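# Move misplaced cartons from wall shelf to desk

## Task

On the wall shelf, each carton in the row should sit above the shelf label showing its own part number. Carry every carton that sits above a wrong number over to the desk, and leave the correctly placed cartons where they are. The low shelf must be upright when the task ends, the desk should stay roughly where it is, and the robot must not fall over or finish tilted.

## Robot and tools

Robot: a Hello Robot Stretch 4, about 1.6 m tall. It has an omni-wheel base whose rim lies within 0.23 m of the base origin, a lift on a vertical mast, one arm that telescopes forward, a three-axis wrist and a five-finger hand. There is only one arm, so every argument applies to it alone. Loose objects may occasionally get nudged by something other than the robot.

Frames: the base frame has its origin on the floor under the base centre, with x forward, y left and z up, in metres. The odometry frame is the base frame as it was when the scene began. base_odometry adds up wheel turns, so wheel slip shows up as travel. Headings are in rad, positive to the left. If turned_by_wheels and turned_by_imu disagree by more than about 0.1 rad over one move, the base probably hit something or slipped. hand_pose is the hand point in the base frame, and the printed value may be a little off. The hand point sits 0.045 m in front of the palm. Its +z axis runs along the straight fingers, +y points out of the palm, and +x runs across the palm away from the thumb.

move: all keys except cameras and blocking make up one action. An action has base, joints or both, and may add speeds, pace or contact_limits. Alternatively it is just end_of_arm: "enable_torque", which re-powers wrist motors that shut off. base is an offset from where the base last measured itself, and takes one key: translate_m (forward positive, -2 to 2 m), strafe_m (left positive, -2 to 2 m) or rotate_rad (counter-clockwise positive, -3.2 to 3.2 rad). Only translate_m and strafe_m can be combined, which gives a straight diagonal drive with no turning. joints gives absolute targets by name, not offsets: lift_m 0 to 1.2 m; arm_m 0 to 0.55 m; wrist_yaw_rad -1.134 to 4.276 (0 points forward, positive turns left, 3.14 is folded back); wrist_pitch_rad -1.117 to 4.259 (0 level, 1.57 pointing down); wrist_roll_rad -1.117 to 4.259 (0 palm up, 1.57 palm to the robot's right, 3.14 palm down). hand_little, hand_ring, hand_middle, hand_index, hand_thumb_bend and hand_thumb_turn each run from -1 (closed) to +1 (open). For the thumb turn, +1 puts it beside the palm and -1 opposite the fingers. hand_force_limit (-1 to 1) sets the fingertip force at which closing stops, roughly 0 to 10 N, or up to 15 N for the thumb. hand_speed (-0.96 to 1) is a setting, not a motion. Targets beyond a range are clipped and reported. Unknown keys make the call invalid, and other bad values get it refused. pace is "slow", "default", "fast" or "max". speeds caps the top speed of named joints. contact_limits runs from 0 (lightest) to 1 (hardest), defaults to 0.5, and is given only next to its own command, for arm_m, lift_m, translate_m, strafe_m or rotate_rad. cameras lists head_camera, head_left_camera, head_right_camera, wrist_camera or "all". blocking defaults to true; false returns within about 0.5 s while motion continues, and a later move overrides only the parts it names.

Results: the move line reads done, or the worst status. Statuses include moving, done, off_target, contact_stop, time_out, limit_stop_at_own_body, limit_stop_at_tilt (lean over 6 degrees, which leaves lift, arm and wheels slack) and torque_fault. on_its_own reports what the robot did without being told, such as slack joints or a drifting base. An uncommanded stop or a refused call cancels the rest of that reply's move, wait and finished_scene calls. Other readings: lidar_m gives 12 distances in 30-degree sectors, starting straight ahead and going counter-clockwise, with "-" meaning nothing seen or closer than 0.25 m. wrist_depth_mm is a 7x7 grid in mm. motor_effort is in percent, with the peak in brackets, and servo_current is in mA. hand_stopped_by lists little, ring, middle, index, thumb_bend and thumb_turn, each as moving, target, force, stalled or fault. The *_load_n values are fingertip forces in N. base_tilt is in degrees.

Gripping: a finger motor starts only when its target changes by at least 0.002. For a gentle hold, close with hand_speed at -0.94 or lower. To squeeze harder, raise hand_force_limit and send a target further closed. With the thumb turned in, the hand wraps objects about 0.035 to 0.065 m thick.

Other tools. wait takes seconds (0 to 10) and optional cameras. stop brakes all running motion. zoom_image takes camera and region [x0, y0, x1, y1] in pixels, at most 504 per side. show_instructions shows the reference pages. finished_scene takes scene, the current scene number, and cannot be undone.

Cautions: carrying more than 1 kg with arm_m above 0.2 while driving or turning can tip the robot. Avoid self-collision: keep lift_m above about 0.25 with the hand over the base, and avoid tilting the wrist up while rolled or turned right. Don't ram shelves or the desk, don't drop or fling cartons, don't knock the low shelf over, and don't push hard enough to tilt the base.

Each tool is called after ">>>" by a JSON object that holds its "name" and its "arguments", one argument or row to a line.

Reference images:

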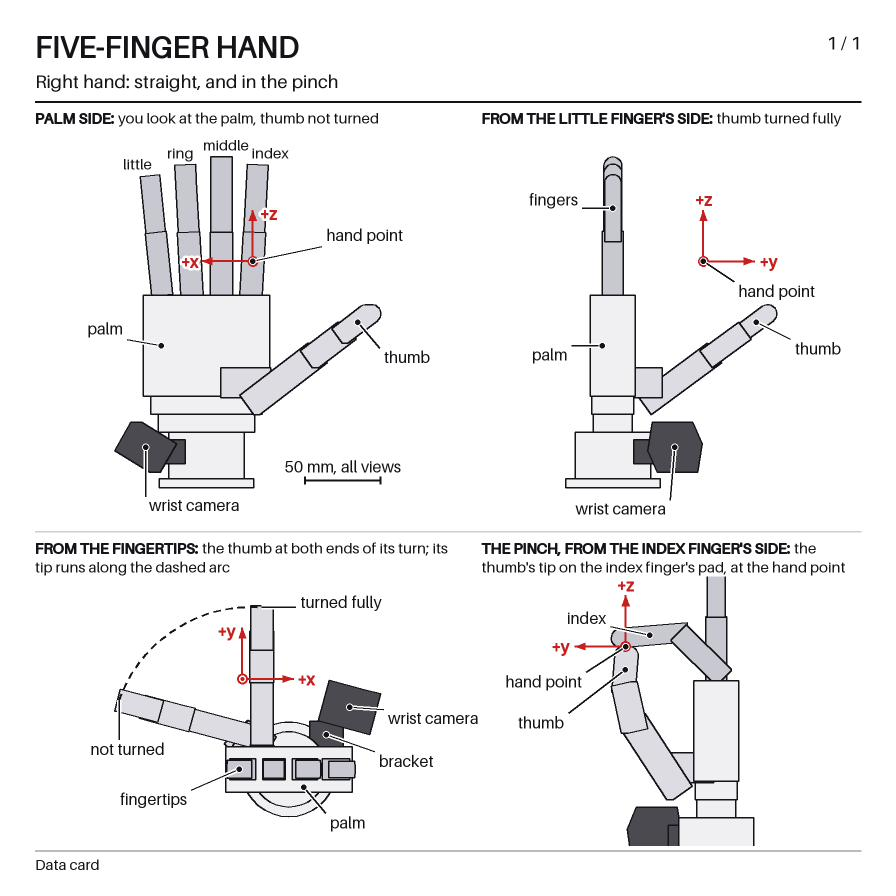

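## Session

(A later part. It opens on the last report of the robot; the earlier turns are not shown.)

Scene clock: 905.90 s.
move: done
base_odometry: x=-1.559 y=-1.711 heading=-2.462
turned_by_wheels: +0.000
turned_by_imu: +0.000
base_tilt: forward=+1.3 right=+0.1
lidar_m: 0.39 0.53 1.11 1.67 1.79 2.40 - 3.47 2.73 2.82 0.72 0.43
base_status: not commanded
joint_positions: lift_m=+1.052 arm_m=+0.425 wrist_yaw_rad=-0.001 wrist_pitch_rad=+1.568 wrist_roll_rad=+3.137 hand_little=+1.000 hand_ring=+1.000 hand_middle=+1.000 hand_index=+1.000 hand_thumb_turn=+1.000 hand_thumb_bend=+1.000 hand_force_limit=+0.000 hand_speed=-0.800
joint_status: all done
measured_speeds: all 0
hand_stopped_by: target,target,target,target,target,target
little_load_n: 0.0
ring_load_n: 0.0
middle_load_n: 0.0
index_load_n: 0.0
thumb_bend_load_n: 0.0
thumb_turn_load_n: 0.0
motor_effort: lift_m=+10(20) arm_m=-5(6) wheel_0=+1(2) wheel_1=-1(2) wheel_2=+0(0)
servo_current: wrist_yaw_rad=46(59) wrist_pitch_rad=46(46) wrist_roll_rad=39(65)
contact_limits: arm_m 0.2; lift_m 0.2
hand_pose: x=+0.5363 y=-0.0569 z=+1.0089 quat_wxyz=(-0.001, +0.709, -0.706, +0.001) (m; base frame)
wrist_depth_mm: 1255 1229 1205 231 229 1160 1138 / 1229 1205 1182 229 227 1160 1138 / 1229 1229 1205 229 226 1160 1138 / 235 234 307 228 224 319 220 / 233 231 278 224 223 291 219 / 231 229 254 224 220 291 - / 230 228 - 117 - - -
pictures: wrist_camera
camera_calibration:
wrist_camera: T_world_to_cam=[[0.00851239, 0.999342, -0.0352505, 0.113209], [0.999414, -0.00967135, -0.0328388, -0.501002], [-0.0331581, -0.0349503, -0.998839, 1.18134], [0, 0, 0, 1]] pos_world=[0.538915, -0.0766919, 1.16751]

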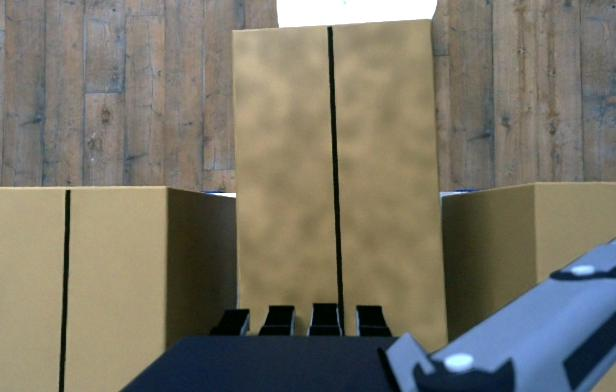

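>>> {"name": "move", "arguments": {
  "joints": {"arm_m": 0.398},
  "speeds": {"arm_m": 0.03},
  "contact_limits": {"arm_m": 0.2},
  "cameras": ["wrist_camera"]
}}

Scene clock: 909.23 s.
move: done
base_odometry: x=-1.559 y=-1.711 heading=-2.461
turned_by_wheels: +0.000
turned_by_imu: +0.000
base_tilt: forward=+1.2 right=+0.2
lidar_m: 0.37 0.50 1.11 1.69 1.76 2.35 - 3.47 2.75 2.82 0.70 0.42
base_status: not commanded
joint_positions: lift_m=+1.052 arm_m=+0.398 wrist_yaw_rad=-0.001 wrist_pitch_rad=+1.561 wrist_roll_rad=+3.137 hand_little=+1.000 hand_ring=+1.000 hand_middle=+1.000 hand_index=+1.000 hand_thumb_turn=+1.000 hand_thumb_bend=+1.000 hand_force_limit=+0.000 hand_speed=-0.800
joint_status: all done
measured_speeds: all 0
hand_stopped_by: target,target,target,target,target,target
little_load_n: 0.0
ring_load_n: 0.0
middle_load_n: 2.0
index_load_n: 0.0
thumb_bend_load_n: 0.0
thumb_turn_load_n: 0.0
motor_effort: lift_m=+10(11) arm_m=-9(10) wheel_0=+1(2) wheel_1=-1(2) wheel_2=+1(1)
servo_current: wrist_yaw_rad=52(59) wrist_pitch_rad=65(65) wrist_roll_rad=46(65)
contact_limits: arm_m 0.2; lift_m 0.2
hand_pose: x=+0.5111 y=-0.0569 z=+1.0083 quat_wxyz=(-0.004, +0.709, -0.706, +0.004) (m; base frame)
wrist_depth_mm: 1229 1205 1182 232 228 1160 1160 / 1205 1205 1205 229 227 1118 1138 / 1205 1182 1182 229 226 1138 1138 / 1205 1229 382 226 224 1118 1138 / 235 231 274 225 222 296 220 / 234 231 273 223 220 294 - / 234 232 - 117 - - -
pictures: wrist_camera
camera_calibration:
wrist_camera: T_world_to_cam=[[0.00886799, 0.999341, -0.0351877, 0.11316], [0.999629, -0.00976573, -0.0254236, -0.483495], [-0.0257505, -0.0349492, -0.999057, 1.17643], [0, 0, 0, 1]] pos_world=[0.512606, -0.0766919, 1.16701]

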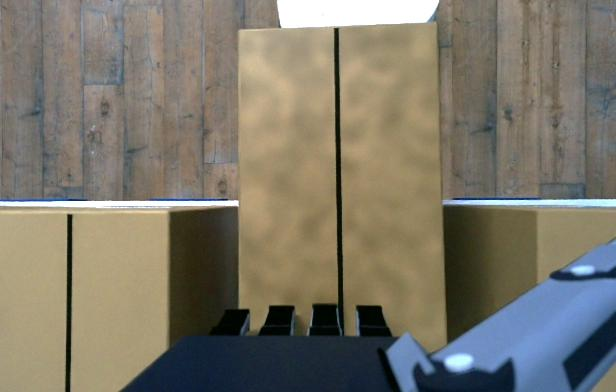

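>>> {"name": "move", "arguments": {
  "joints": {"arm_m": 0.390},
  "speeds": {"arm_m": 0.03},
  "contact_limits": {"arm_m": 0.2},
  "cameras": ["wrist_camera"]
}}

>>> {"name": "move", "arguments": {
  "joints": {"lift_m": 1.15}
}}

>>> {"name": "move", "arguments": {
  "joints": {"arm_m": 0.0},
  "cameras": ["wrist_camera", "head_camera"]
}}

Scene clock: 915.80 s.
move: done
base_odometry: x=-1.559 y=-1.711 heading=-2.461
turned_by_wheels: +0.000
turned_by_imu: +0.000
base_tilt: forward=+1.4 right=+0.3
lidar_m: 0.36 0.52 1.10 1.67 1.76 2.37 - 3.48 2.76 2.80 0.73 0.41
base_status: not commanded
joint_positions: lift_m=+1.052 arm_m=+0.390 wrist_yaw_rad=+0.000 wrist_pitch_rad=+1.559 wrist_roll_rad=+3.137 hand_little=+1.000 hand_ring=+1.000 hand_middle=+1.000 hand_index=+1.000 hand_thumb_turn=+1.000 hand_thumb_bend=+1.000 hand_force_limit=+0.000 hand_speed=-0.800
joint_status: all done
measured_speeds: all 0
hand_stopped_by: target,target,target,target,target,target
little_load_n: 0.0
ring_load_n: 0.0
middle_load_n: 2.5
index_load_n: 0.0
thumb_bend_load_n: 0.0
thumb_turn_load_n: 0.0
motor_effort: lift_m=+10(10) arm_m=-8(10) wheel_0=+1(1) wheel_1=-2(2) wheel_2=+1(1)
servo_current: wrist_yaw_rad=46(52) wrist_pitch_rad=65(65) wrist_roll_rad=46(52)
contact_limits: arm_m 0.2; lift_m 0.2
hand_pose: x=+0.5035 y=-0.0569 z=+1.0082 quat_wxyz=(-0.004, +0.709, -0.706, +0.004) (m; base frame)
wrist_depth_mm: 1205 1182 1182 236 233 1138 1118 / 1182 1182 1182 232 230 1118 1138 / 1229 1182 1160 230 229 1160 1138 / 1229 1205 1182 228 226 1138 1118 / 236 233 274 225 224 294 221 / 236 232 274 224 220 274 - / 235 234 - 117 - - -
pictures: wrist_camera
camera_calibration:
wrist_camera: T_world_to_cam=[[0.00873312, 0.999343, -0.0351693, 0.113272], [0.999673, -0.0095712, -0.0237324, -0.477679], [-0.0240534, -0.0349505, -0.9991, 1.17532], [0, 0, 0, 1]] pos_world=[0.504804, -0.0766919, 1.16691]

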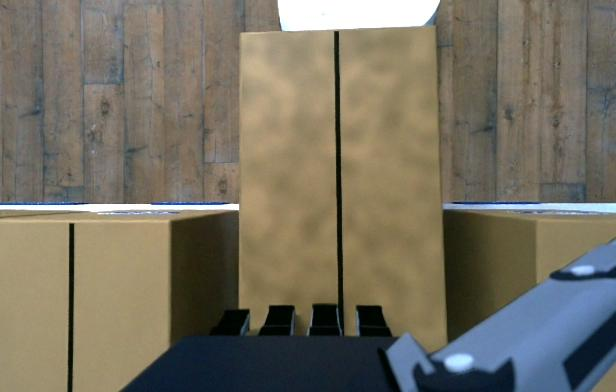

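Scene clock: 917.23 s.
move: done
base_odometry: x=-1.559 y=-1.711 heading=-2.462
turned_by_wheels: +0.000
turned_by_imu: +0.000
base_tilt: forward=+1.4 right=+0.2
lidar_m: 0.39 0.52 1.08 1.69 1.79 2.34 - 3.45 2.76 2.80 0.70 0.43
base_status: not commanded
joint_positions: lift_m=+1.150 arm_m=+0.390 wrist_yaw_rad=+0.000 wrist_pitch_rad=+1.568 wrist_roll_rad=+3.137 hand_little=+1.000 hand_ring=+1.000 hand_middle=+1.000 hand_index=+1.000 hand_thumb_turn=+1.000 hand_thumb_bend=+1.000 hand_force_limit=+0.000 hand_speed=-0.800
joint_status: all done
measured_speeds: all 0
hand_stopped_by: target,target,target,target,target,target
little_load_n: 0.0
ring_load_n: 0.0
middle_load_n: 0.0
index_load_n: 0.0
thumb_bend_load_n: 0.0
thumb_turn_load_n: 0.0
motor_effort: lift_m=+21(23) arm_m=-5(9) wheel_0=+1(1) wheel_1=-1(2) wheel_2=+0(2)
servo_current: wrist_yaw_rad=52(59) wrist_pitch_rad=46(65) wrist_roll_rad=52(52)
contact_limits: arm_m 0.2
hand_pose: x=+0.5013 y=-0.0569 z=+1.1064 quat_wxyz=(-0.001, +0.709, -0.706, +0.001) (m; base frame)
wrist_depth_mm: 1366 1336 1308 1098 1255 1229 1255 / 1308 1336 1308 1281 1281 1255 1229 / 1308 1281 1308 324 324 1255 1229 / 1336 1281 1255 322 319 1205 1205 / 353 325 345 319 315 319 310 / 342 324 324 317 315 319 - / 329 322 - 117 - - -
pictures: none

Scene clock: 919.50 s.
move: done
base_odometry: x=-1.559 y=-1.711 heading=-2.462
turned_by_wheels: +0.000
turned_by_imu: +0.000
base_tilt: forward=+1.4 right=+0.2
lidar_m: 0.40 0.52 1.09 1.67 1.75 2.37 - 3.48 2.76 2.81 0.71 0.42
base_status: not commanded
joint_positions: lift_m=+1.150 arm_m=+0.002 wrist_yaw_rad=+0.000 wrist_pitch_rad=+1.568 wrist_roll_rad=+3.137 hand_little=+1.000 hand_ring=+1.000 hand_middle=+1.000 hand_index=+1.000 hand_thumb_turn=+1.000 hand_thumb_bend=+1.000 hand_force_limit=+0.000 hand_speed=-0.800
joint_status: all done
joint sent to its limit — arm_m, lower limit.
measured_speeds: all 0
hand_stopped_by: target,target,target,target,target,target
little_load_n: 0.0
ring_load_n: 0.0
middle_load_n: 0.0
index_load_n: 0.0
thumb_bend_load_n: 0.0
thumb_turn_load_n: 0.0
motor_effort: lift_m=+21(21) arm_m=-6(9) wheel_0=+1(1) wheel_1=-1(2) wheel_2=+0(0)
servo_current: wrist_yaw_rad=52(59) wrist_pitch_rad=39(52) wrist_roll_rad=46(65)
hand_pose: x=+0.1131 y=-0.0569 z=+1.1064 quat_wxyz=(-0.001, +0.709, -0.706, +0.001) (m; base frame)
wrist_depth_mm: 1336 1366 1308 407 1281 1255 1255 / 1336 1308 1281 1281 1281 1255 1255 / 1308 1308 1281 1308 1255 1229 1229 / 1308 1308 1281 1281 1255 1229 1229 / 1255 1281 1281 1255 1255 1229 1229 / 1281 1281 1255 1255 1229 1255 - / 1308 1255 - 117 - - -
pictures: head_camera, wrist_camera
camera_calibration:
wrist_camera: T_world_to_cam=[[0.0084126, 0.999343, -0.0352466, 0.120259], [0.999415, -0.00957158, -0.0328435, -0.0748312], [-0.0331593, -0.0349496, -0.998839, 1.26479], [0, 0, 0, 1]] pos_world=[0.115715, -0.0766919, 1.26511]

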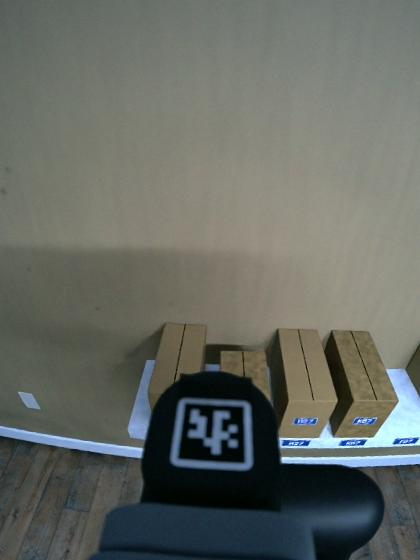

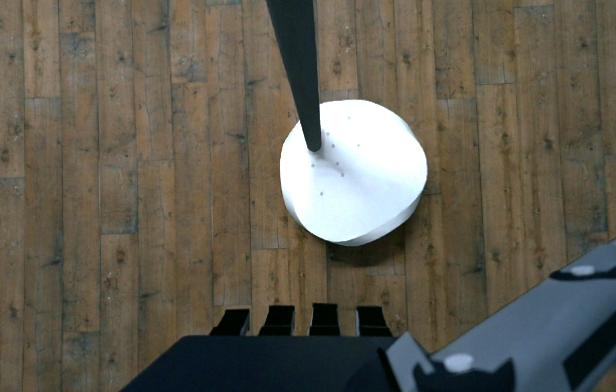

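>>> {"name": "move", "arguments": {
  "base": {"translate_m": -0.095, "strafe_m": 0.017},
  "joints": {"wrist_roll_rad": 0.0}
}}

>>> {"name": "move", "arguments": {
  "joints": {"wrist_pitch_rad": -0.15, "lift_m": 0.54},
  "cameras": ["wrist_camera", "head_camera"]
}}

Scene clock: 934.10 s.
move: done
base_odometry: x=-1.475 y=-1.664 heading=-2.462
turned_by_wheels: +0.000
turned_by_imu: -0.001
base_tilt: forward=+1.4 right=+0.3
lidar_m: 0.49 0.64 1.22 1.67 1.75 2.39 - 4.05 2.72 2.82 0.85 0.54
base_status: done
joint_positions: lift_m=+1.150 arm_m=+0.002 wrist_yaw_rad=+0.000 wrist_pitch_rad=+1.568 wrist_roll_rad=+0.004 hand_little=+1.000 hand_ring=+1.000 hand_middle=+1.000 hand_index=+1.000 hand_thumb_turn=+1.000 hand_thumb_bend=+1.000 hand_force_limit=+0.000 hand_speed=-0.800
joint_status: all done
measured_speeds: all 0
hand_stopped_by: target,target,target,target,target,target
little_load_n: 0.0
ring_load_n: 0.0
middle_load_n: 0.0
index_load_n: 0.0
thumb_bend_load_n: 0.0
thumb_turn_load_n: 0.0
motor_effort: lift_m=+21(21) arm_m=-5(6) wheel_0=-2(8) wheel_1=-3(5) wheel_2=-1(12)
servo_current: wrist_yaw_rad=52(59) wrist_pitch_rad=46(52) wrist_roll_rad=39(124)
hand_pose: x=+0.2334 y=-0.1185 z=+1.1067 quat_wxyz=(+0.001, +0.708, +0.706, +0.001) (m; base frame)
wrist_depth_mm: 1336 1336 1281 1308 1255 1255 1229 / 1308 1308 1281 1281 1255 1229 1255 / 1308 1336 1308 1281 1255 1255 1255 / 1281 1308 1281 1255 1255 1229 1205 / 1308 1308 1281 - 1255 1255 1229 / 1308 1281 1281 186 1229 1229 - / 1281 1281 - 117 - - -
pictures: none

Scene clock: 937.40 s.
move: done
base_odometry: x=-1.475 y=-1.664 heading=-2.462
turned_by_wheels: +0.000
turned_by_imu: +0.000
base_tilt: forward=+1.4 right=+0.2
lidar_m: 0.47 0.61 1.22 1.65 1.76 2.40 - 4.05 2.75 2.83 0.83 0.54
base_status: not commanded
joint_positions: lift_m=+0.540 arm_m=+0.002 wrist_yaw_rad=+0.000 wrist_pitch_rad=-0.141 wrist_roll_rad=+0.004 hand_little=+1.000 hand_ring=+1.000 hand_middle=+1.000 hand_index=+1.000 hand_thumb_turn=+1.000 hand_thumb_bend=+1.000 hand_force_limit=+0.000 hand_speed=-0.800
joint_status: all done
measured_speeds: all 0
hand_stopped_by: target,target,target,target,target,target
little_load_n: 0.0
ring_load_n: 0.0
middle_load_n: 0.5
index_load_n: 0.0
thumb_bend_load_n: 0.0
thumb_turn_load_n: 0.0
motor_effort: lift_m=+16(20) arm_m=-5(6) wheel_0=-2(2) wheel_1=-3(3) wheel_2=-1(1)
servo_current: wrist_yaw_rad=52(59) wrist_pitch_rad=59(176) wrist_roll_rad=26(59)
hand_pose: x=+0.3835 y=-0.1185 z=+0.8090 quat_wxyz=(+0.533, +0.464, +0.463, +0.535) (m; base frame)
wrist_depth_mm: - - - - - - - / - - 310 312 310 - - / - 413 404 306 397 399 397 / - 402 397 297 389 389 399 / - 394 387 290 382 382 402 / - 377 287 209 193 366 - / - - - 117 - - -
pictures: head_camera, wrist_camera
camera_calibration:
wrist_camera: T_world_to_cam=[[0.0368211, -0.999261, -0.0110681, -0.0982102], [0.175531, 0.0173707, -0.984321, 0.733409], [0.983785, 0.034301, 0.176041, -0.357758], [0, 0, 0, 1]] pos_world=[0.226837, -0.0986059, 0.783803]

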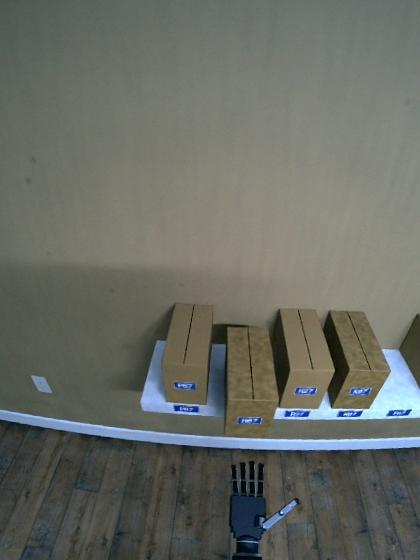

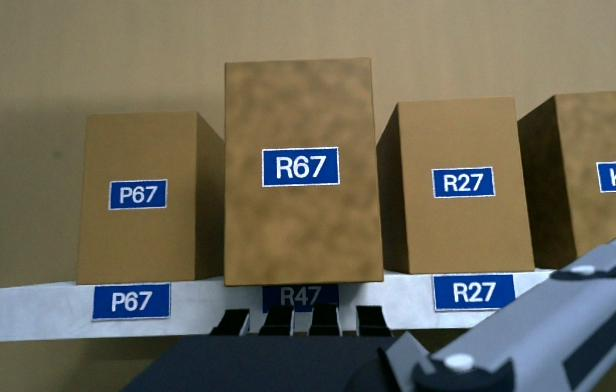

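>>> {"name": "move", "arguments": {
  "joints": {"arm_m": 0.135},
  "contact_limits": {"arm_m": 0.0}
}}

>>> {"name": "move", "arguments": {
  "joints": {"arm_m": 0.152},
  "speeds": {"arm_m": 0.02},
  "contact_limits": {"arm_m": 0.0},
  "cameras": ["wrist_camera"]
}}

Scene clock: 942.97 s.
move: done
base_odometry: x=-1.475 y=-1.664 heading=-2.462
turned_by_wheels: +0.000
turned_by_imu: +0.000
base_tilt: forward=+1.4 right=+0.1
lidar_m: 0.50 0.62 1.19 1.65 1.73 2.43 - 4.04 2.73 2.84 0.88 0.55
base_status: not commanded
joint_positions: lift_m=+0.540 arm_m=+0.135 wrist_yaw_rad=+0.000 wrist_pitch_rad=-0.141 wrist_roll_rad=+0.004 hand_little=+1.000 hand_ring=+1.000 hand_middle=+1.000 hand_index=+1.000 hand_thumb_turn=+1.000 hand_thumb_bend=+1.000 hand_force_limit=+0.000 hand_speed=-0.800
joint_status: all done
measured_speeds: all 0
hand_stopped_by: target,target,target,target,target,target
little_load_n: 0.0
ring_load_n: 0.0
middle_load_n: 0.0
index_load_n: 0.0
thumb_bend_load_n: 0.0
thumb_turn_load_n: 0.0
motor_effort: lift_m=+16(16) arm_m=+5(8) wheel_0=-2(2) wheel_1=-2(3) wheel_2=-1(1)
servo_current: wrist_yaw_rad=52(59) wrist_pitch_rad=59(65) wrist_roll_rad=46(59)
contact_limits: arm_m 0
hand_pose: x=+0.5165 y=-0.1185 z=+0.8090 quat_wxyz=(+0.533, +0.464, +0.463, +0.535) (m; base frame)
wrist_depth_mm: - 282 173 170 168 265 263 / 285 278 169 167 164 259 257 / 277 272 165 163 161 254 252 / 271 266 160 160 157 248 246 / 265 260 157 156 154 242 241 / - 250 156 171 165 - - / - - - 117 - - -
pictures: none

Scene clock: 944.20 s.
move: contact_stop
base_odometry: x=-1.475 y=-1.664 heading=-2.461
turned_by_wheels: +0.001
turned_by_imu: +0.001
base_tilt: forward=+1.3 right=+0.2
lidar_m: 0.49 0.62 1.22 1.64 1.74 2.39 - 4.03 2.75 2.82 0.85 0.55
base_status: not commanded
joint_positions: lift_m=+0.540 arm_m=+0.151 wrist_yaw_rad=+0.000 wrist_pitch_rad=-0.143 wrist_roll_rad=+0.004 hand_little=+1.000 hand_ring=+1.000 hand_middle=+1.000 hand_index=+1.000 hand_thumb_turn=+1.000 hand_thumb_bend=+1.000 hand_force_limit=+0.000 hand_speed=-0.800
joint_status: arm_m contact_stop (moved +0.017 of +0.017)
measured_speeds: all 0
hand_stopped_by: target,target,target,target,target,target
little_load_n: 0.0
ring_load_n: 0.0
middle_load_n: -0.5
index_load_n: 0.0
thumb_bend_load_n: 0.0
thumb_turn_load_n: 0.0
on_its_own: arm_m is slack since a contact_stop
motor_effort: lift_m=+16(16) arm_m=+0(11) wheel_0=+3(3) wheel_1=+1(3) wheel_2=-3(3)
servo_current: wrist_yaw_rad=52(59) wrist_pitch_rad=52(59) wrist_roll_rad=39(65)
contact_limits: arm_m 0
hand_pose: x=+0.5330 y=-0.1185 z=+0.8094 quat_wxyz=(+0.534, +0.464, +0.462, +0.535) (m; base frame)
wrist_depth_mm: 270 266 156 154 153 251 249 / 266 260 152 150 149 245 243 / 259 255 149 147 146 240 237 / 253 248 145 144 142 233 232 / 247 242 141 140 140 228 227 / 244 - 140 138 138 - - / - - - 117 - - -
pictures: wrist_camera
camera_calibration:
wrist_camera: T_world_to_cam=[[0.036841, -0.999261, -0.0109944, -0.103779], [0.177619, 0.0173744, -0.983946, 0.706184], [0.983409, 0.0342968, 0.178128, -0.506347], [0, 0, 0, 1]] pos_world=[0.376338, -0.0986059, 0.7839]

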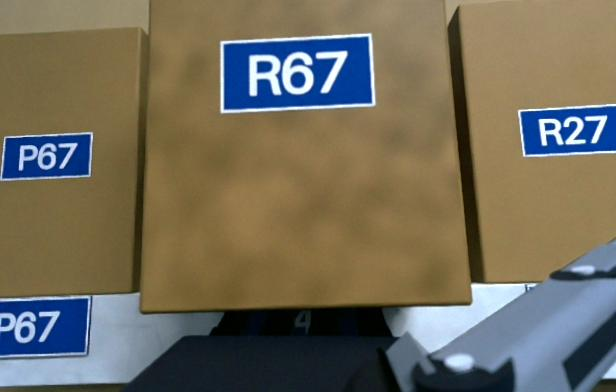

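>>> {"name": "move", "arguments": {
  "joints": {"arm_m": 0.147}
}}

>>> {"name": "move", "arguments": {
  "joints": {"lift_m": 0.562},
  "speeds": {"lift_m": 0.03},
  "contact_limits": {"lift_m": 0.4},
  "cameras": ["wrist_camera"]
}}

>>> {"name": "move", "arguments": {
  "joints": {"arm_m": 0.131},
  "speeds": {"arm_m": 0.02},
  "cameras": ["wrist_camera"]
}}

Scene clock: 948.07 s.
move: done
base_odometry: x=-1.475 y=-1.664 heading=-2.462
turned_by_wheels: +0.000
turned_by_imu: +0.000
base_tilt: forward=+1.4 right=+0.1
lidar_m: 0.49 0.63 1.24 1.65 1.76 2.43 - 4.05 2.72 2.84 0.86 0.54
base_status: not commanded
joint_positions: lift_m=+0.540 arm_m=+0.147 wrist_yaw_rad=+0.000 wrist_pitch_rad=-0.143 wrist_roll_rad=+0.004 hand_little=+1.000 hand_ring=+1.000 hand_middle=+1.000 hand_index=+1.000 hand_thumb_turn=+1.000 hand_thumb_bend=+1.000 hand_force_limit=+0.000 hand_speed=-0.800
joint_status: all done
measured_speeds: all 0
hand_stopped_by: target,target,target,target,target,target
little_load_n: 0.0
ring_load_n: 0.0
middle_load_n: 0.0
index_load_n: 0.5
thumb_bend_load_n: 0.0
thumb_turn_load_n: 0.0
motor_effort: lift_m=+16(16) arm_m=-6(6) wheel_0=+0(4) wheel_1=+0(1) wheel_2=+0(3)
servo_current: wrist_yaw_rad=46(52) wrist_pitch_rad=52(59) wrist_roll_rad=52(65)
hand_pose: x=+0.5286 y=-0.1185 z=+0.8094 quat_wxyz=(+0.534, +0.464, +0.462, +0.535) (m; base frame)
wrist_depth_mm: 274 271 159 157 156 254 251 / 270 265 155 153 153 247 245 / 265 258 153 151 149 242 239 / 257 253 148 148 145 236 234 / 251 248 145 143 142 229 229 / 247 236 143 142 140 - - / - - - 117 - - -
pictures: none

Scene clock: 949.17 s.
move: done
base_odometry: x=-1.475 y=-1.664 heading=-2.462
turned_by_wheels: +0.000
turned_by_imu: +0.000
base_tilt: forward=+1.4 right=+0.2
lidar_m: 0.50 0.63 1.23 1.66 1.74 2.39 - 4.03 2.72 2.84 0.86 0.53
base_status: not commanded
joint_positions: lift_m=+0.561 arm_m=+0.147 wrist_yaw_rad=+0.000 wrist_pitch_rad=-0.135 wrist_roll_rad=+0.003 hand_little=+1.000 hand_ring=+1.000 hand_middle=+1.000 hand_index=+1.000 hand_thumb_turn=+1.000 hand_thumb_bend=+1.000 hand_force_limit=+0.000 hand_speed=-0.800
joint_status: all done
measured_speeds: all 0
hand_stopped_by: target,target,target,target,target,target
little_load_n: 0.0
ring_load_n: 1.5
middle_load_n: 1.0
index_load_n: 0.0
thumb_bend_load_n: 0.0
thumb_turn_load_n: 0.0
motor_effort: lift_m=+26(27) arm_m=-5(6) wheel_0=+0(0) wheel_1=+1(1) wheel_2=+0(1)
servo_current: wrist_yaw_rad=39(52) wrist_pitch_rad=85(91) wrist_roll_rad=13(65)
contact_limits: lift_m 0.4
hand_pose: x=+0.5293 y=-0.1185 z=+0.8290 quat_wxyz=(+0.532, +0.466, +0.464, +0.533) (m; base frame)
wrist_depth_mm: 267 263 155 153 151 245 244 / 265 259 152 150 148 241 240 / 258 254 150 147 146 237 236 / 253 251 147 146 144 234 232 / 250 245 144 143 141 228 229 / 246 236 142 140 139 138 - / - - - 117 - - -
pictures: wrist_camera
camera_calibration:
wrist_camera: T_world_to_cam=[[0.0367196, -0.999264, -0.0110826, -0.103292], [0.170012, 0.017175, -0.985292, 0.731151], [0.984758, 0.0342953, 0.170518, -0.500577], [0, 0, 0, 1]] pos_world=[0.372435, -0.0986059, 0.80461]

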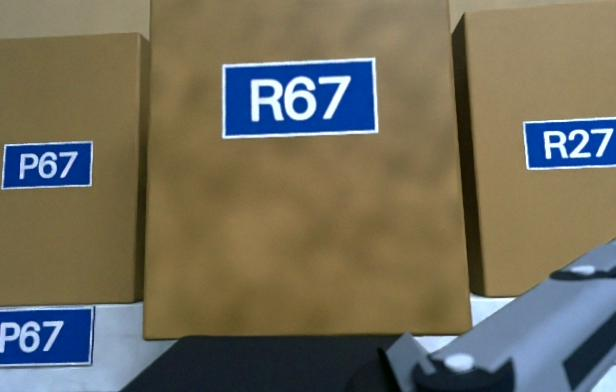

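Scene clock: 950.30 s.
move: done
base_odometry: x=-1.475 y=-1.664 heading=-2.462
turned_by_wheels: +0.000
turned_by_imu: +0.000
base_tilt: forward=+1.3 right=+0.4
lidar_m: 0.49 0.62 1.22 1.66 1.76 2.41 - 4.06 2.70 2.82 0.86 0.51
base_status: not commanded
joint_positions: lift_m=+0.561 arm_m=+0.131 wrist_yaw_rad=+0.000 wrist_pitch_rad=-0.135 wrist_roll_rad=+0.003 hand_little=+1.000 hand_ring=+1.000 hand_middle=+1.000 hand_index=+1.000 hand_thumb_turn=+1.000 hand_thumb_bend=+1.000 hand_force_limit=+0.000 hand_speed=-0.800
joint_status: all done
measured_speeds: all 0
hand_stopped_by: target,target,target,target,target,target
little_load_n: 0.0
ring_load_n: 1.5
middle_load_n: 1.0
index_load_n: 0.0
thumb_bend_load_n: 0.0
thumb_turn_load_n: 0.0
motor_effort: lift_m=+26(26) arm_m=-6(9) wheel_0=+0(1) wheel_1=+0(1) wheel_2=+0(1)
servo_current: wrist_yaw_rad=46(52) wrist_pitch_rad=91(91) wrist_roll_rad=46(59)
contact_limits: lift_m 0.4
hand_pose: x=+0.5133 y=-0.1185 z=+0.8289 quat_wxyz=(+0.532, +0.466, +0.464, +0.533) (m; base frame)
wrist_depth_mm: - 158 155 153 152 260 258 / 281 276 152 151 149 257 255 / 276 271 149 148 146 252 250 / 271 266 147 145 144 248 247 / 266 260 144 143 142 244 243 / 262 252 141 140 139 138 - / - - - 117 - - -
pictures: wrist_camera
camera_calibration:
wrist_camera: T_world_to_cam=[[0.0367006, -0.999266, -0.0109864, -0.102779], [0.169823, 0.0170703, -0.985327, 0.733939], [0.984791, 0.0342963, 0.170325, -0.484776], [0, 0, 0, 1]] pos_world=[0.356535, -0.0986059, 0.80461]

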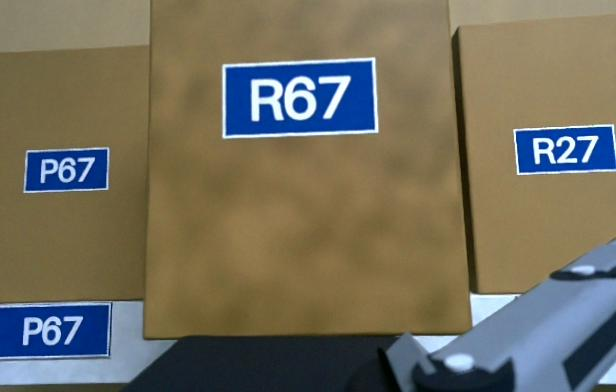

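>>> {"name": "move", "arguments": {
  "joints": {"arm_m": 0.120},
  "speeds": {"arm_m": 0.02},
  "cameras": ["wrist_camera"]
}}

Scene clock: 953.37 s.
move: done
base_odometry: x=-1.475 y=-1.664 heading=-2.462
turned_by_wheels: +0.000
turned_by_imu: +0.000
base_tilt: forward=+1.3 right=+0.2
lidar_m: 0.46 0.61 1.22 1.64 1.77 2.42 - 4.05 2.71 2.85 0.89 0.50
base_status: not commanded
joint_positions: lift_m=+0.561 arm_m=+0.120 wrist_yaw_rad=+0.000 wrist_pitch_rad=-0.135 wrist_roll_rad=+0.003 hand_little=+1.000 hand_ring=+1.000 hand_middle=+1.000 hand_index=+1.000 hand_thumb_turn=+1.000 hand_thumb_bend=+1.000 hand_force_limit=+0.000 hand_speed=-0.800
joint_status: all done
measured_speeds: all 0
hand_stopped_by: target,target,target,target,target,target
little_load_n: 0.0
ring_load_n: 1.5
middle_load_n: 1.0
index_load_n: 0.0
thumb_bend_load_n: 0.0
thumb_turn_load_n: 0.0
motor_effort: lift_m=+26(26) arm_m=-6(8) wheel_0=+0(0) wheel_1=+1(1) wheel_2=+0(0)
servo_current: wrist_yaw_rad=59(59) wrist_pitch_rad=78(85) wrist_roll_rad=39(65)
contact_limits: lift_m 0.4
hand_pose: x=+0.5023 y=-0.1185 z=+0.8289 quat_wxyz=(+0.532, +0.466, +0.464, +0.533) (m; base frame)
wrist_depth_mm: - - 156 154 152 271 270 / 293 289 152 150 149 270 265 / 289 283 149 148 146 264 263 / 283 278 146 146 144 258 255 / 277 273 144 143 141 254 253 / 274 262 142 141 139 138 - / - - - 117 - - -
pictures: wrist_camera
camera_calibration:
wrist_camera: T_world_to_cam=[[0.0367006, -0.999266, -0.0109864, -0.102375], [0.169823, 0.0170703, -0.985327, 0.735807], [0.984791, 0.0342963, 0.170325, -0.473943], [0, 0, 0, 1]] pos_world=[0.345535, -0.0986059, 0.80461]

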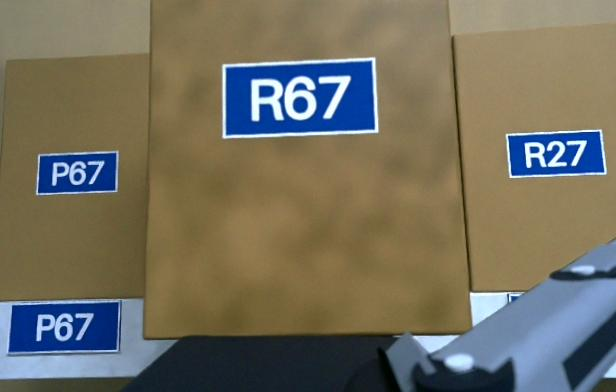

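>>> {"name": "move", "arguments": {
  "joints": {"lift_m": 0.590, "wrist_pitch_rad": 0.08, "arm_m": 0.115},
  "speeds": {"lift_m": 0.037, "wrist_pitch_rad": 0.28, "arm_m": 0.01},
  "contact_limits": {"lift_m": 0.4},
  "cameras": ["wrist_camera", "head_camera"]
}}

>>> {"name": "move", "arguments": {
  "joints": {"lift_m": 0.5865},
  "speeds": {"lift_m": 0.03},
  "cameras": ["wrist_camera"]
}}

Scene clock: 961.20 s.
move: done
base_odometry: x=-1.475 y=-1.664 heading=-2.462
turned_by_wheels: +0.000
turned_by_imu: +0.000
base_tilt: forward=+1.4 right=+0.2
lidar_m: 0.46 0.62 1.21 1.67 1.75 2.43 - 4.02 2.74 2.80 0.86 0.47
base_status: not commanded
joint_positions: lift_m=+0.590 arm_m=+0.115 wrist_yaw_rad=+0.000 wrist_pitch_rad=+0.081 wrist_roll_rad=+0.003 hand_little=+1.000 hand_ring=+1.000 hand_middle=+1.000 hand_index=+1.000 hand_thumb_turn=+1.000 hand_thumb_bend=+1.000 hand_force_limit=+0.000 hand_speed=-0.800
joint_status: all done
measured_speeds: all 0
hand_stopped_by: target,target,target,target,target,target
little_load_n: 0.0
ring_load_n: 0.0
middle_load_n: 0.0
index_load_n: 0.0
thumb_bend_load_n: 0.0
thumb_turn_load_n: 0.0
motor_effort: lift_m=+21(28) arm_m=-6(8) wheel_0=+0(1) wheel_1=+0(1) wheel_2=+0(0)
servo_current: wrist_yaw_rad=46(52) wrist_pitch_rad=39(78) wrist_roll_rad=39(59)
contact_limits: lift_m 0.4
hand_pose: x=+0.5116 y=-0.1185 z=+0.8099 quat_wxyz=(+0.479, +0.521, +0.519, +0.480) (m; base frame)
wrist_depth_mm: 266 135 133 132 132 244 244 / 268 265 135 134 133 248 247 / 271 139 136 135 134 250 248 / 274 271 138 136 135 252 250 / 276 271 139 138 137 136 248 / - - 141 139 139 137 - / - - - 117 - - -
pictures: head_camera, wrist_camera
camera_calibration:
wrist_camera: T_world_to_cam=[[0.0334865, -0.999268, -0.0185126, -0.0951841], [-0.0457718, 0.0169702, -0.998808, 0.836652], [0.998391, 0.0342939, -0.04517, -0.312201], [0, 0, 0, 1]] pos_world=[0.353181, -0.098606, 0.819791]

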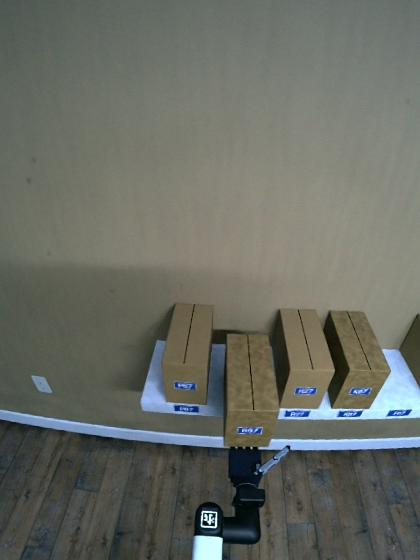

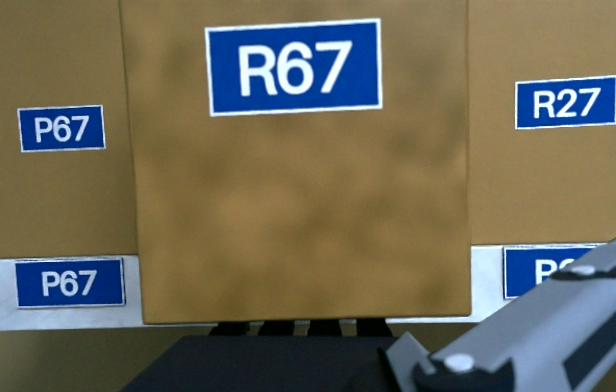

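Scene clock: 961.70 s.
move: done
base_odometry: x=-1.475 y=-1.664 heading=-2.462
turned_by_wheels: +0.000
turned_by_imu: +0.000
base_tilt: forward=+1.4 right=+0.3
lidar_m: 0.47 0.63 1.20 1.66 1.76 2.42 - 4.05 2.73 2.84 0.85 0.52
base_status: not commanded
joint_positions: lift_m=+0.587 arm_m=+0.115 wrist_yaw_rad=+0.000 wrist_pitch_rad=+0.082 wrist_roll_rad=+0.003 hand_little=+1.000 hand_ring=+1.000 hand_middle=+1.000 hand_index=+1.000 hand_thumb_turn=+1.000 hand_thumb_bend=+1.000 hand_force_limit=+0.000 hand_speed=-0.800
joint_status: all done
measured_speeds: all 0
hand_stopped_by: target,target,target,target,target,target
little_load_n: 0.0
ring_load_n: 0.0
middle_load_n: 0.0
index_load_n: 0.0
thumb_bend_load_n: 0.0
thumb_turn_load_n: 0.0
motor_effort: lift_m=+16(20) arm_m=-6(6) wheel_0=+0(0) wheel_1=+1(1) wheel_2=+0(0)
servo_current: wrist_yaw_rad=52(59) wrist_pitch_rad=46(46) wrist_roll_rad=33(59)
hand_pose: x=+0.5116 y=-0.1185 z=+0.8068 quat_wxyz=(+0.479, +0.521, +0.519, +0.480) (m; base frame)
wrist_depth_mm: 265 135 134 132 132 245 244 / 268 264 135 133 133 248 247 / 272 138 137 135 134 250 249 / 274 271 138 136 135 252 249 / 276 266 139 138 137 137 247 / - - 140 139 139 - - / - - - 117 - - -
pictures: wrist_camera
camera_calibration:
wrist_camera: T_world_to_cam=[[0.0334869, -0.999267, -0.0185239, -0.0952305], [-0.0459758, 0.0169745, -0.998798, 0.833721], [0.998381, 0.0342983, -0.0453737, -0.312166], [0, 0, 0, 1]] pos_world=[0.353181, -0.098606, 0.816791]

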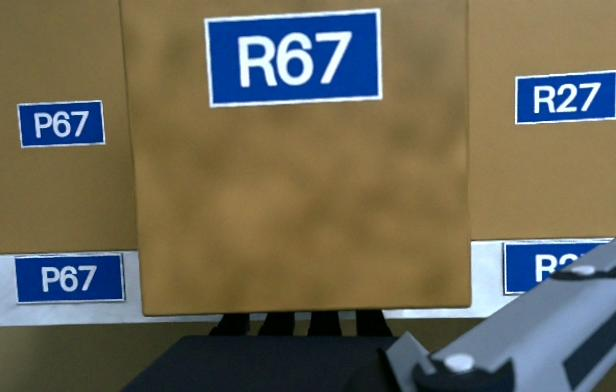

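>>> {"name": "move", "arguments": {
  "joints": {"arm_m": 0.149},
  "speeds": {"arm_m": 0.03},
  "contact_limits": {"arm_m": 0.1},
  "cameras": ["wrist_camera"]
}}

Scene clock: 965.80 s.
move: done
base_odometry: x=-1.475 y=-1.664 heading=-2.462
turned_by_wheels: +0.000
turned_by_imu: +0.000
base_tilt: forward=+1.4 right=+0.1
lidar_m: 0.46 0.61 1.22 1.66 1.76 2.42 - 4.05 2.70 2.84 0.86 0.49
base_status: not commanded
joint_positions: lift_m=+0.587 arm_m=+0.149 wrist_yaw_rad=+0.000 wrist_pitch_rad=+0.082 wrist_roll_rad=+0.003 hand_little=+1.000 hand_ring=+1.000 hand_middle=+1.000 hand_index=+1.000 hand_thumb_turn=+1.000 hand_thumb_bend=+1.000 hand_force_limit=+0.000 hand_speed=-0.800
joint_status: all done
measured_speeds: all 0
hand_stopped_by: target,target,target,target,target,target
little_load_n: 0.0
ring_load_n: 0.0
middle_load_n: 0.0
index_load_n: 0.0
thumb_bend_load_n: 0.0
thumb_turn_load_n: 0.0
motor_effort: lift_m=+16(16) arm_m=+5(8) wheel_0=+0(1) wheel_1=+0(1) wheel_2=+0(0)
servo_current: wrist_yaw_rad=52(52) wrist_pitch_rad=52(52) wrist_roll_rad=33(65)
contact_limits: arm_m 0.1
hand_pose: x=+0.5453 y=-0.1185 z=+0.8068 quat_wxyz=(+0.479, +0.521, +0.519, +0.480) (m; base frame)
wrist_depth_mm: 232 101 100 - - - 212 / 235 102 101 100 - - 213 / 236 103 102 102 101 - 216 / 238 104 103 103 102 - 218 / 241 106 105 103 103 - - / - 107 106 105 104 103 - / - - 106 106 - - -
pictures: wrist_camera
camera_calibration:
wrist_camera: T_world_to_cam=[[0.0334869, -0.999267, -0.0185239, -0.0963624], [-0.0459758, 0.0169745, -0.998798, 0.835275], [0.998381, 0.0342983, -0.0453737, -0.345911], [0, 0, 0, 1]] pos_world=[0.386981, -0.098606, 0.816791]

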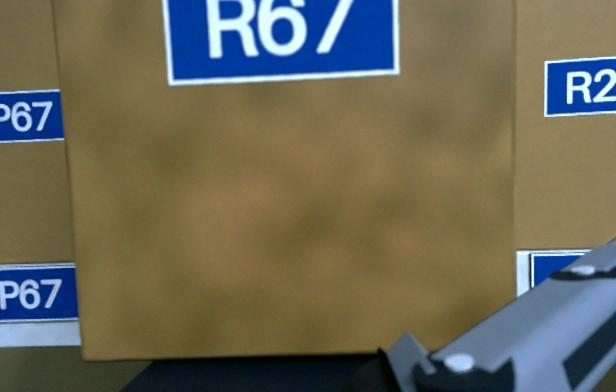

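>>> {"name": "move", "arguments": {
  "joints": {"lift_m": 0.604},
  "speeds": {"lift_m": 0.04},
  "contact_limits": {"lift_m": 0.4},
  "cameras": ["wrist_camera"]
}}

>>> {"name": "move", "arguments": {
  "joints": {"arm_m": 0.137},
  "speeds": {"arm_m": 0.02},
  "cameras": ["wrist_camera"]
}}

Scene clock: 972.57 s.
move: done
base_odometry: x=-1.475 y=-1.664 heading=-2.462
turned_by_wheels: +0.000
turned_by_imu: +0.000
base_tilt: forward=+1.4 right=+0.2
lidar_m: 0.46 0.62 1.25 1.66 1.77 2.41 - 4.07 2.75 2.84 0.87 0.49
base_status: not commanded
joint_positions: lift_m=+0.604 arm_m=+0.149 wrist_yaw_rad=+0.000 wrist_pitch_rad=+0.087 wrist_roll_rad=+0.003 hand_little=+1.000 hand_ring=+1.000 hand_middle=+1.000 hand_index=+1.000 hand_thumb_turn=+1.000 hand_thumb_bend=+1.000 hand_force_limit=+0.000 hand_speed=-0.800
joint_status: all done
measured_speeds: all 0
hand_stopped_by: target,target,target,target,target,target
little_load_n: 0.0
ring_load_n: 0.0
middle_load_n: 0.0
index_load_n: 0.0
thumb_bend_load_n: 0.0
thumb_turn_load_n: 0.0
motor_effort: lift_m=+24(26) arm_m=+5(5) wheel_0=+0(1) wheel_1=+1(1) wheel_2=+0(0)
servo_current: wrist_yaw_rad=46(52) wrist_pitch_rad=52(59) wrist_roll_rad=46(59)
contact_limits: arm_m 0.1; lift_m 0.4
hand_pose: x=+0.5456 y=-0.1185 z=+0.8223 quat_wxyz=(+0.477, +0.522, +0.521, +0.478) (m; base frame)
wrist_depth_mm: 229 103 102 101 101 - 210 / 232 104 103 102 101 101 213 / 235 105 104 103 102 102 215 / 238 106 105 104 103 - 217 / 241 107 105 105 104 - - / - 107 107 106 105 104 - / - 108 107 106 - - -
pictures: wrist_camera
camera_calibration:
wrist_camera: T_world_to_cam=[[0.0333904, -0.999273, -0.0184178, -0.0961218], [-0.0517639, 0.0166743, -0.99852, 0.853557], [0.998101, 0.0342943, -0.0511695, -0.340534], [0, 0, 0, 1]] pos_world=[0.38728, -0.098606, 0.833099]

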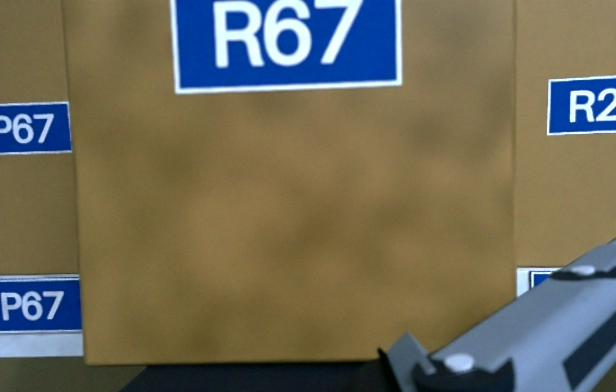

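Scene clock: 973.50 s.
move: done
base_odometry: x=-1.475 y=-1.664 heading=-2.462
turned_by_wheels: +0.000
turned_by_imu: +0.000
base_tilt: forward=+1.4 right=+0.2
lidar_m: 0.47 0.61 1.22 1.67 1.77 2.41 - 4.03 2.72 2.83 0.87 0.52
base_status: not commanded
joint_positions: lift_m=+0.604 arm_m=+0.137 wrist_yaw_rad=+0.000 wrist_pitch_rad=+0.087 wrist_roll_rad=+0.003 hand_little=+1.000 hand_ring=+1.000 hand_middle=+1.000 hand_index=+1.000 hand_thumb_turn=+1.000 hand_thumb_bend=+1.000 hand_force_limit=+0.000 hand_speed=-0.800
joint_status: all done
measured_speeds: all 0
hand_stopped_by: target,target,target,target,target,target
little_load_n: 0.0
ring_load_n: 0.0
middle_load_n: 0.0
index_load_n: 0.5
thumb_bend_load_n: 0.0
thumb_turn_load_n: 0.0
motor_effort: lift_m=+25(25) arm_m=-6(9) wheel_0=+0(0) wheel_1=+0(1) wheel_2=+0(0)
servo_current: wrist_yaw_rad=46(59) wrist_pitch_rad=46(59) wrist_roll_rad=39(59)
contact_limits: lift_m 0.4
hand_pose: x=+0.5339 y=-0.1185 z=+0.8223 quat_wxyz=(+0.477, +0.522, +0.521, +0.478) (m; base frame)
wrist_depth_mm: 240 114 113 112 111 111 220 / 244 115 114 113 112 - 224 / 246 116 - 114 113 113 226 / 251 116 116 115 114 114 229 / 252 118 116 116 115 114 231 / - 118 - 117 116 115 - / - - 118 117 - - -
pictures: wrist_camera
camera_calibration:
wrist_camera: T_world_to_cam=[[0.0333904, -0.999273, -0.0184178, -0.0957312], [-0.0517639, 0.0166743, -0.99852, 0.852951], [0.998101, 0.0342943, -0.0511695, -0.328856], [0, 0, 0, 1]] pos_world=[0.37558, -0.098606, 0.833099]

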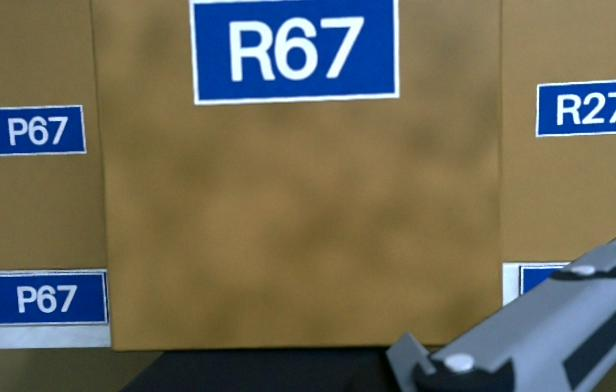

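>>> {"name": "move", "arguments": {
  "joints": {"lift_m": 0.545},
  "speeds": {"lift_m": 0.1}
}}

>>> {"name": "move", "arguments": {
  "joints": {"wrist_pitch_rad": -0.15, "arm_m": 0.146, "lift_m": 0.54},
  "speeds": {"wrist_pitch_rad": 0.4, "arm_m": 0.02},
  "contact_limits": {"arm_m": 0.0}
}}

>>> {"name": "move", "arguments": {
  "joints": {"lift_m": 0.562},
  "speeds": {"lift_m": 0.04},
  "contact_limits": {"lift_m": 0.4},
  "cameras": ["wrist_camera"]
}}

>>> {"name": "move", "arguments": {
  "joints": {"arm_m": 0.134},
  "speeds": {"arm_m": 0.02},
  "cameras": ["wrist_camera"]
}}

Scene clock: 981.67 s.
move: done
base_odometry: x=-1.475 y=-1.664 heading=-2.462
turned_by_wheels: +0.000
turned_by_imu: +0.000
base_tilt: forward=+1.5 right=+0.2
lidar_m: 0.47 0.64 1.22 1.67 1.74 2.44 - 4.07 2.70 2.83 0.85 0.47
base_status: not commanded
joint_positions: lift_m=+0.545 arm_m=+0.137 wrist_yaw_rad=+0.000 wrist_pitch_rad=+0.087 wrist_roll_rad=+0.003 hand_little=+1.000 hand_ring=+1.000 hand_middle=+1.000 hand_index=+1.000 hand_thumb_turn=+1.000 hand_thumb_bend=+1.000 hand_force_limit=+0.000 hand_speed=-0.800
joint_status: all done
measured_speeds: all 0
hand_stopped_by: target,target,target,target,target,target
little_load_n: 0.0
ring_load_n: 0.0
middle_load_n: 0.0
index_load_n: 0.0
thumb_bend_load_n: 0.0
thumb_turn_load_n: 0.0
motor_effort: lift_m=+16(24) arm_m=-5(6) wheel_0=+0(1) wheel_1=+0(1) wheel_2=+0(0)
servo_current: wrist_yaw_rad=52(59) wrist_pitch_rad=59(59) wrist_roll_rad=46(65)
hand_pose: x=+0.5338 y=-0.1185 z=+0.7640 quat_wxyz=(+0.477, +0.522, +0.521, +0.478) (m; base frame)
wrist_depth_mm: 242 112 111 - 110 109 222 / 245 113 112 - 111 - 224 / 249 114 - 113 112 112 - / 250 115 114 114 113 - 224 / - - - - - - - / - - - 186 - - - / - - - 117 - - -
pictures: none

Scene clock: 982.67 s.
move: done
base_odometry: x=-1.475 y=-1.664 heading=-2.462
turned_by_wheels: +0.000
turned_by_imu: +0.000
base_tilt: forward=+1.4 right=+0.2
lidar_m: 0.46 0.61 1.22 1.66 1.76 2.39 - 4.05 2.74 2.85 0.86 0.50
base_status: not commanded
joint_positions: lift_m=+0.540 arm_m=+0.146 wrist_yaw_rad=+0.000 wrist_pitch_rad=-0.141 wrist_roll_rad=+0.003 hand_little=+1.000 hand_ring=+1.000 hand_middle=+1.000 hand_index=+1.000 hand_thumb_turn=+1.000 hand_thumb_bend=+1.000 hand_force_limit=+0.000 hand_speed=-0.800
joint_status: all done
measured_speeds: all 0
hand_stopped_by: target,target,target,target,target,target
little_load_n: 0.0
ring_load_n: 0.0
middle_load_n: 0.0
index_load_n: 0.0
thumb_bend_load_n: 0.0
thumb_turn_load_n: 0.0
motor_effort: lift_m=+16(17) arm_m=+5(9) wheel_0=+0(1) wheel_1=+0(1) wheel_2=+0(0)
servo_current: wrist_yaw_rad=52(59) wrist_pitch_rad=52(91) wrist_roll_rad=65(65)
contact_limits: arm_m 0
hand_pose: x=+0.5275 y=-0.1185 z=+0.8090 quat_wxyz=(+0.533, +0.464, +0.463, +0.535) (m; base frame)
wrist_depth_mm: 277 131 129 128 126 127 250 / 271 127 126 125 124 124 245 / 265 259 123 122 120 121 239 / 259 255 120 119 118 - 236 / 253 119 117 117 116 115 231 / - 116 116 114 114 - - / - - - 117 - - -
pictures: none

Scene clock: 983.63 s.
move: done
base_odometry: x=-1.475 y=-1.664 heading=-2.462
turned_by_wheels: +0.000
turned_by_imu: +0.000
base_tilt: forward=+1.5 right=+0.3
lidar_m: 0.46 0.61 1.22 1.67 1.76 2.40 - 4.03 2.71 2.81 0.87 0.48
base_status: not commanded
joint_positions: lift_m=+0.561 arm_m=+0.146 wrist_yaw_rad=+0.000 wrist_pitch_rad=-0.139 wrist_roll_rad=+0.003 hand_little=+1.000 hand_ring=+1.000 hand_middle=+1.000 hand_index=+1.000 hand_thumb_turn=+1.000 hand_thumb_bend=+1.000 hand_force_limit=+0.000 hand_speed=-0.800
joint_status: all done
measured_speeds: all 0
hand_stopped_by: target,target,target,target,target,target
little_load_n: 0.0
ring_load_n: 0.5
middle_load_n: 0.5
index_load_n: 0.0
thumb_bend_load_n: 0.0
thumb_turn_load_n: 0.0
motor_effort: lift_m=+26(26) arm_m=+5(6) wheel_0=+0(0) wheel_1=+1(1) wheel_2=+0(1)
servo_current: wrist_yaw_rad=46(59) wrist_pitch_rad=72(72) wrist_roll_rad=46(65)
contact_limits: arm_m 0; lift_m 0.4
hand_pose: x=+0.5277 y=-0.1185 z=+0.8297 quat_wxyz=(+0.533, +0.465, +0.463, +0.534) (m; base frame)
wrist_depth_mm: - 131 128 127 126 127 246 / 267 127 126 125 124 124 242 / 262 256 123 122 121 121 237 / 256 254 120 119 118 - 233 / 252 120 117 117 116 115 230 / 247 116 - 114 114 112 - / - 118 114 113 - - -
pictures: wrist_camera
camera_calibration:
wrist_camera: T_world_to_cam=[[0.0366312, -0.999276, -0.0102712, -0.103759], [0.173354, 0.0164764, -0.984722, 0.72991], [0.984178, 0.0342909, 0.173832, -0.501706], [0, 0, 0, 1]] pos_world=[0.371036, -0.098506, 0.804905]

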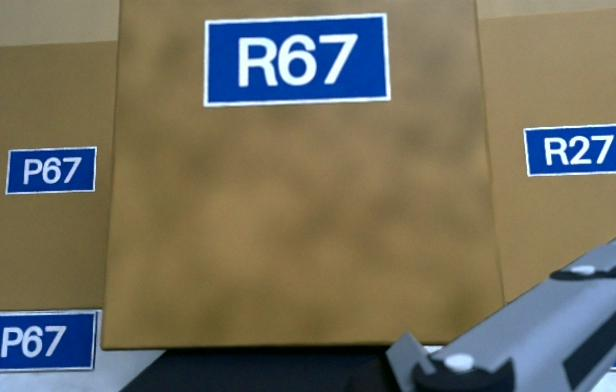

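Scene clock: 984.57 s.
move: done
base_odometry: x=-1.475 y=-1.664 heading=-2.462
turned_by_wheels: +0.000
turned_by_imu: +0.000
base_tilt: forward=+1.5 right=+0.2
lidar_m: 0.44 0.61 1.22 1.66 1.76 2.40 - 4.05 2.71 2.83 0.87 0.51
base_status: not commanded
joint_positions: lift_m=+0.561 arm_m=+0.134 wrist_yaw_rad=+0.000 wrist_pitch_rad=-0.138 wrist_roll_rad=+0.003 hand_little=+1.000 hand_ring=+1.000 hand_middle=+1.000 hand_index=+1.000 hand_thumb_turn=+1.000 hand_thumb_bend=+1.000 hand_force_limit=+0.000 hand_speed=-0.800
joint_status: all done
measured_speeds: all 0
hand_stopped_by: target,target,target,target,target,target
little_load_n: 0.0
ring_load_n: 0.5
middle_load_n: 1.0
index_load_n: 0.0
thumb_bend_load_n: 0.0
thumb_turn_load_n: 0.0
motor_effort: lift_m=+26(26) arm_m=-6(8) wheel_0=+0(0) wheel_1=+1(1) wheel_2=+0(1)
servo_current: wrist_yaw_rad=52(59) wrist_pitch_rad=65(72) wrist_roll_rad=39(65)
contact_limits: lift_m 0.4
hand_pose: x=+0.5160 y=-0.1185 z=+0.8297 quat_wxyz=(+0.533, +0.465, +0.464, +0.534) (m; base frame)
wrist_depth_mm: - 131 129 128 126 126 256 / 279 127 126 125 124 124 253 / 274 267 123 122 121 120 249 / 270 265 120 119 118 - 244 / 264 119 118 117 116 116 240 / 262 116 - 114 114 112 - / - - 114 113 - - -
pictures: wrist_camera
camera_calibration:
wrist_camera: T_world_to_cam=[[0.03663, -0.999276, -0.0102738, -0.103328], [0.17316, 0.016472, -0.984756, 0.732035], [0.984212, 0.0342926, 0.173638, -0.490047], [0, 0, 0, 1]] pos_world=[0.359336, -0.098506, 0.804905]

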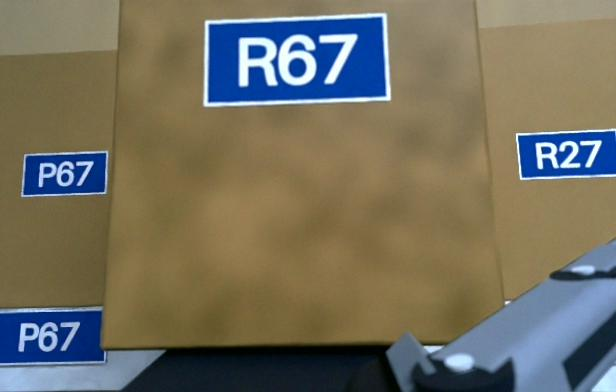

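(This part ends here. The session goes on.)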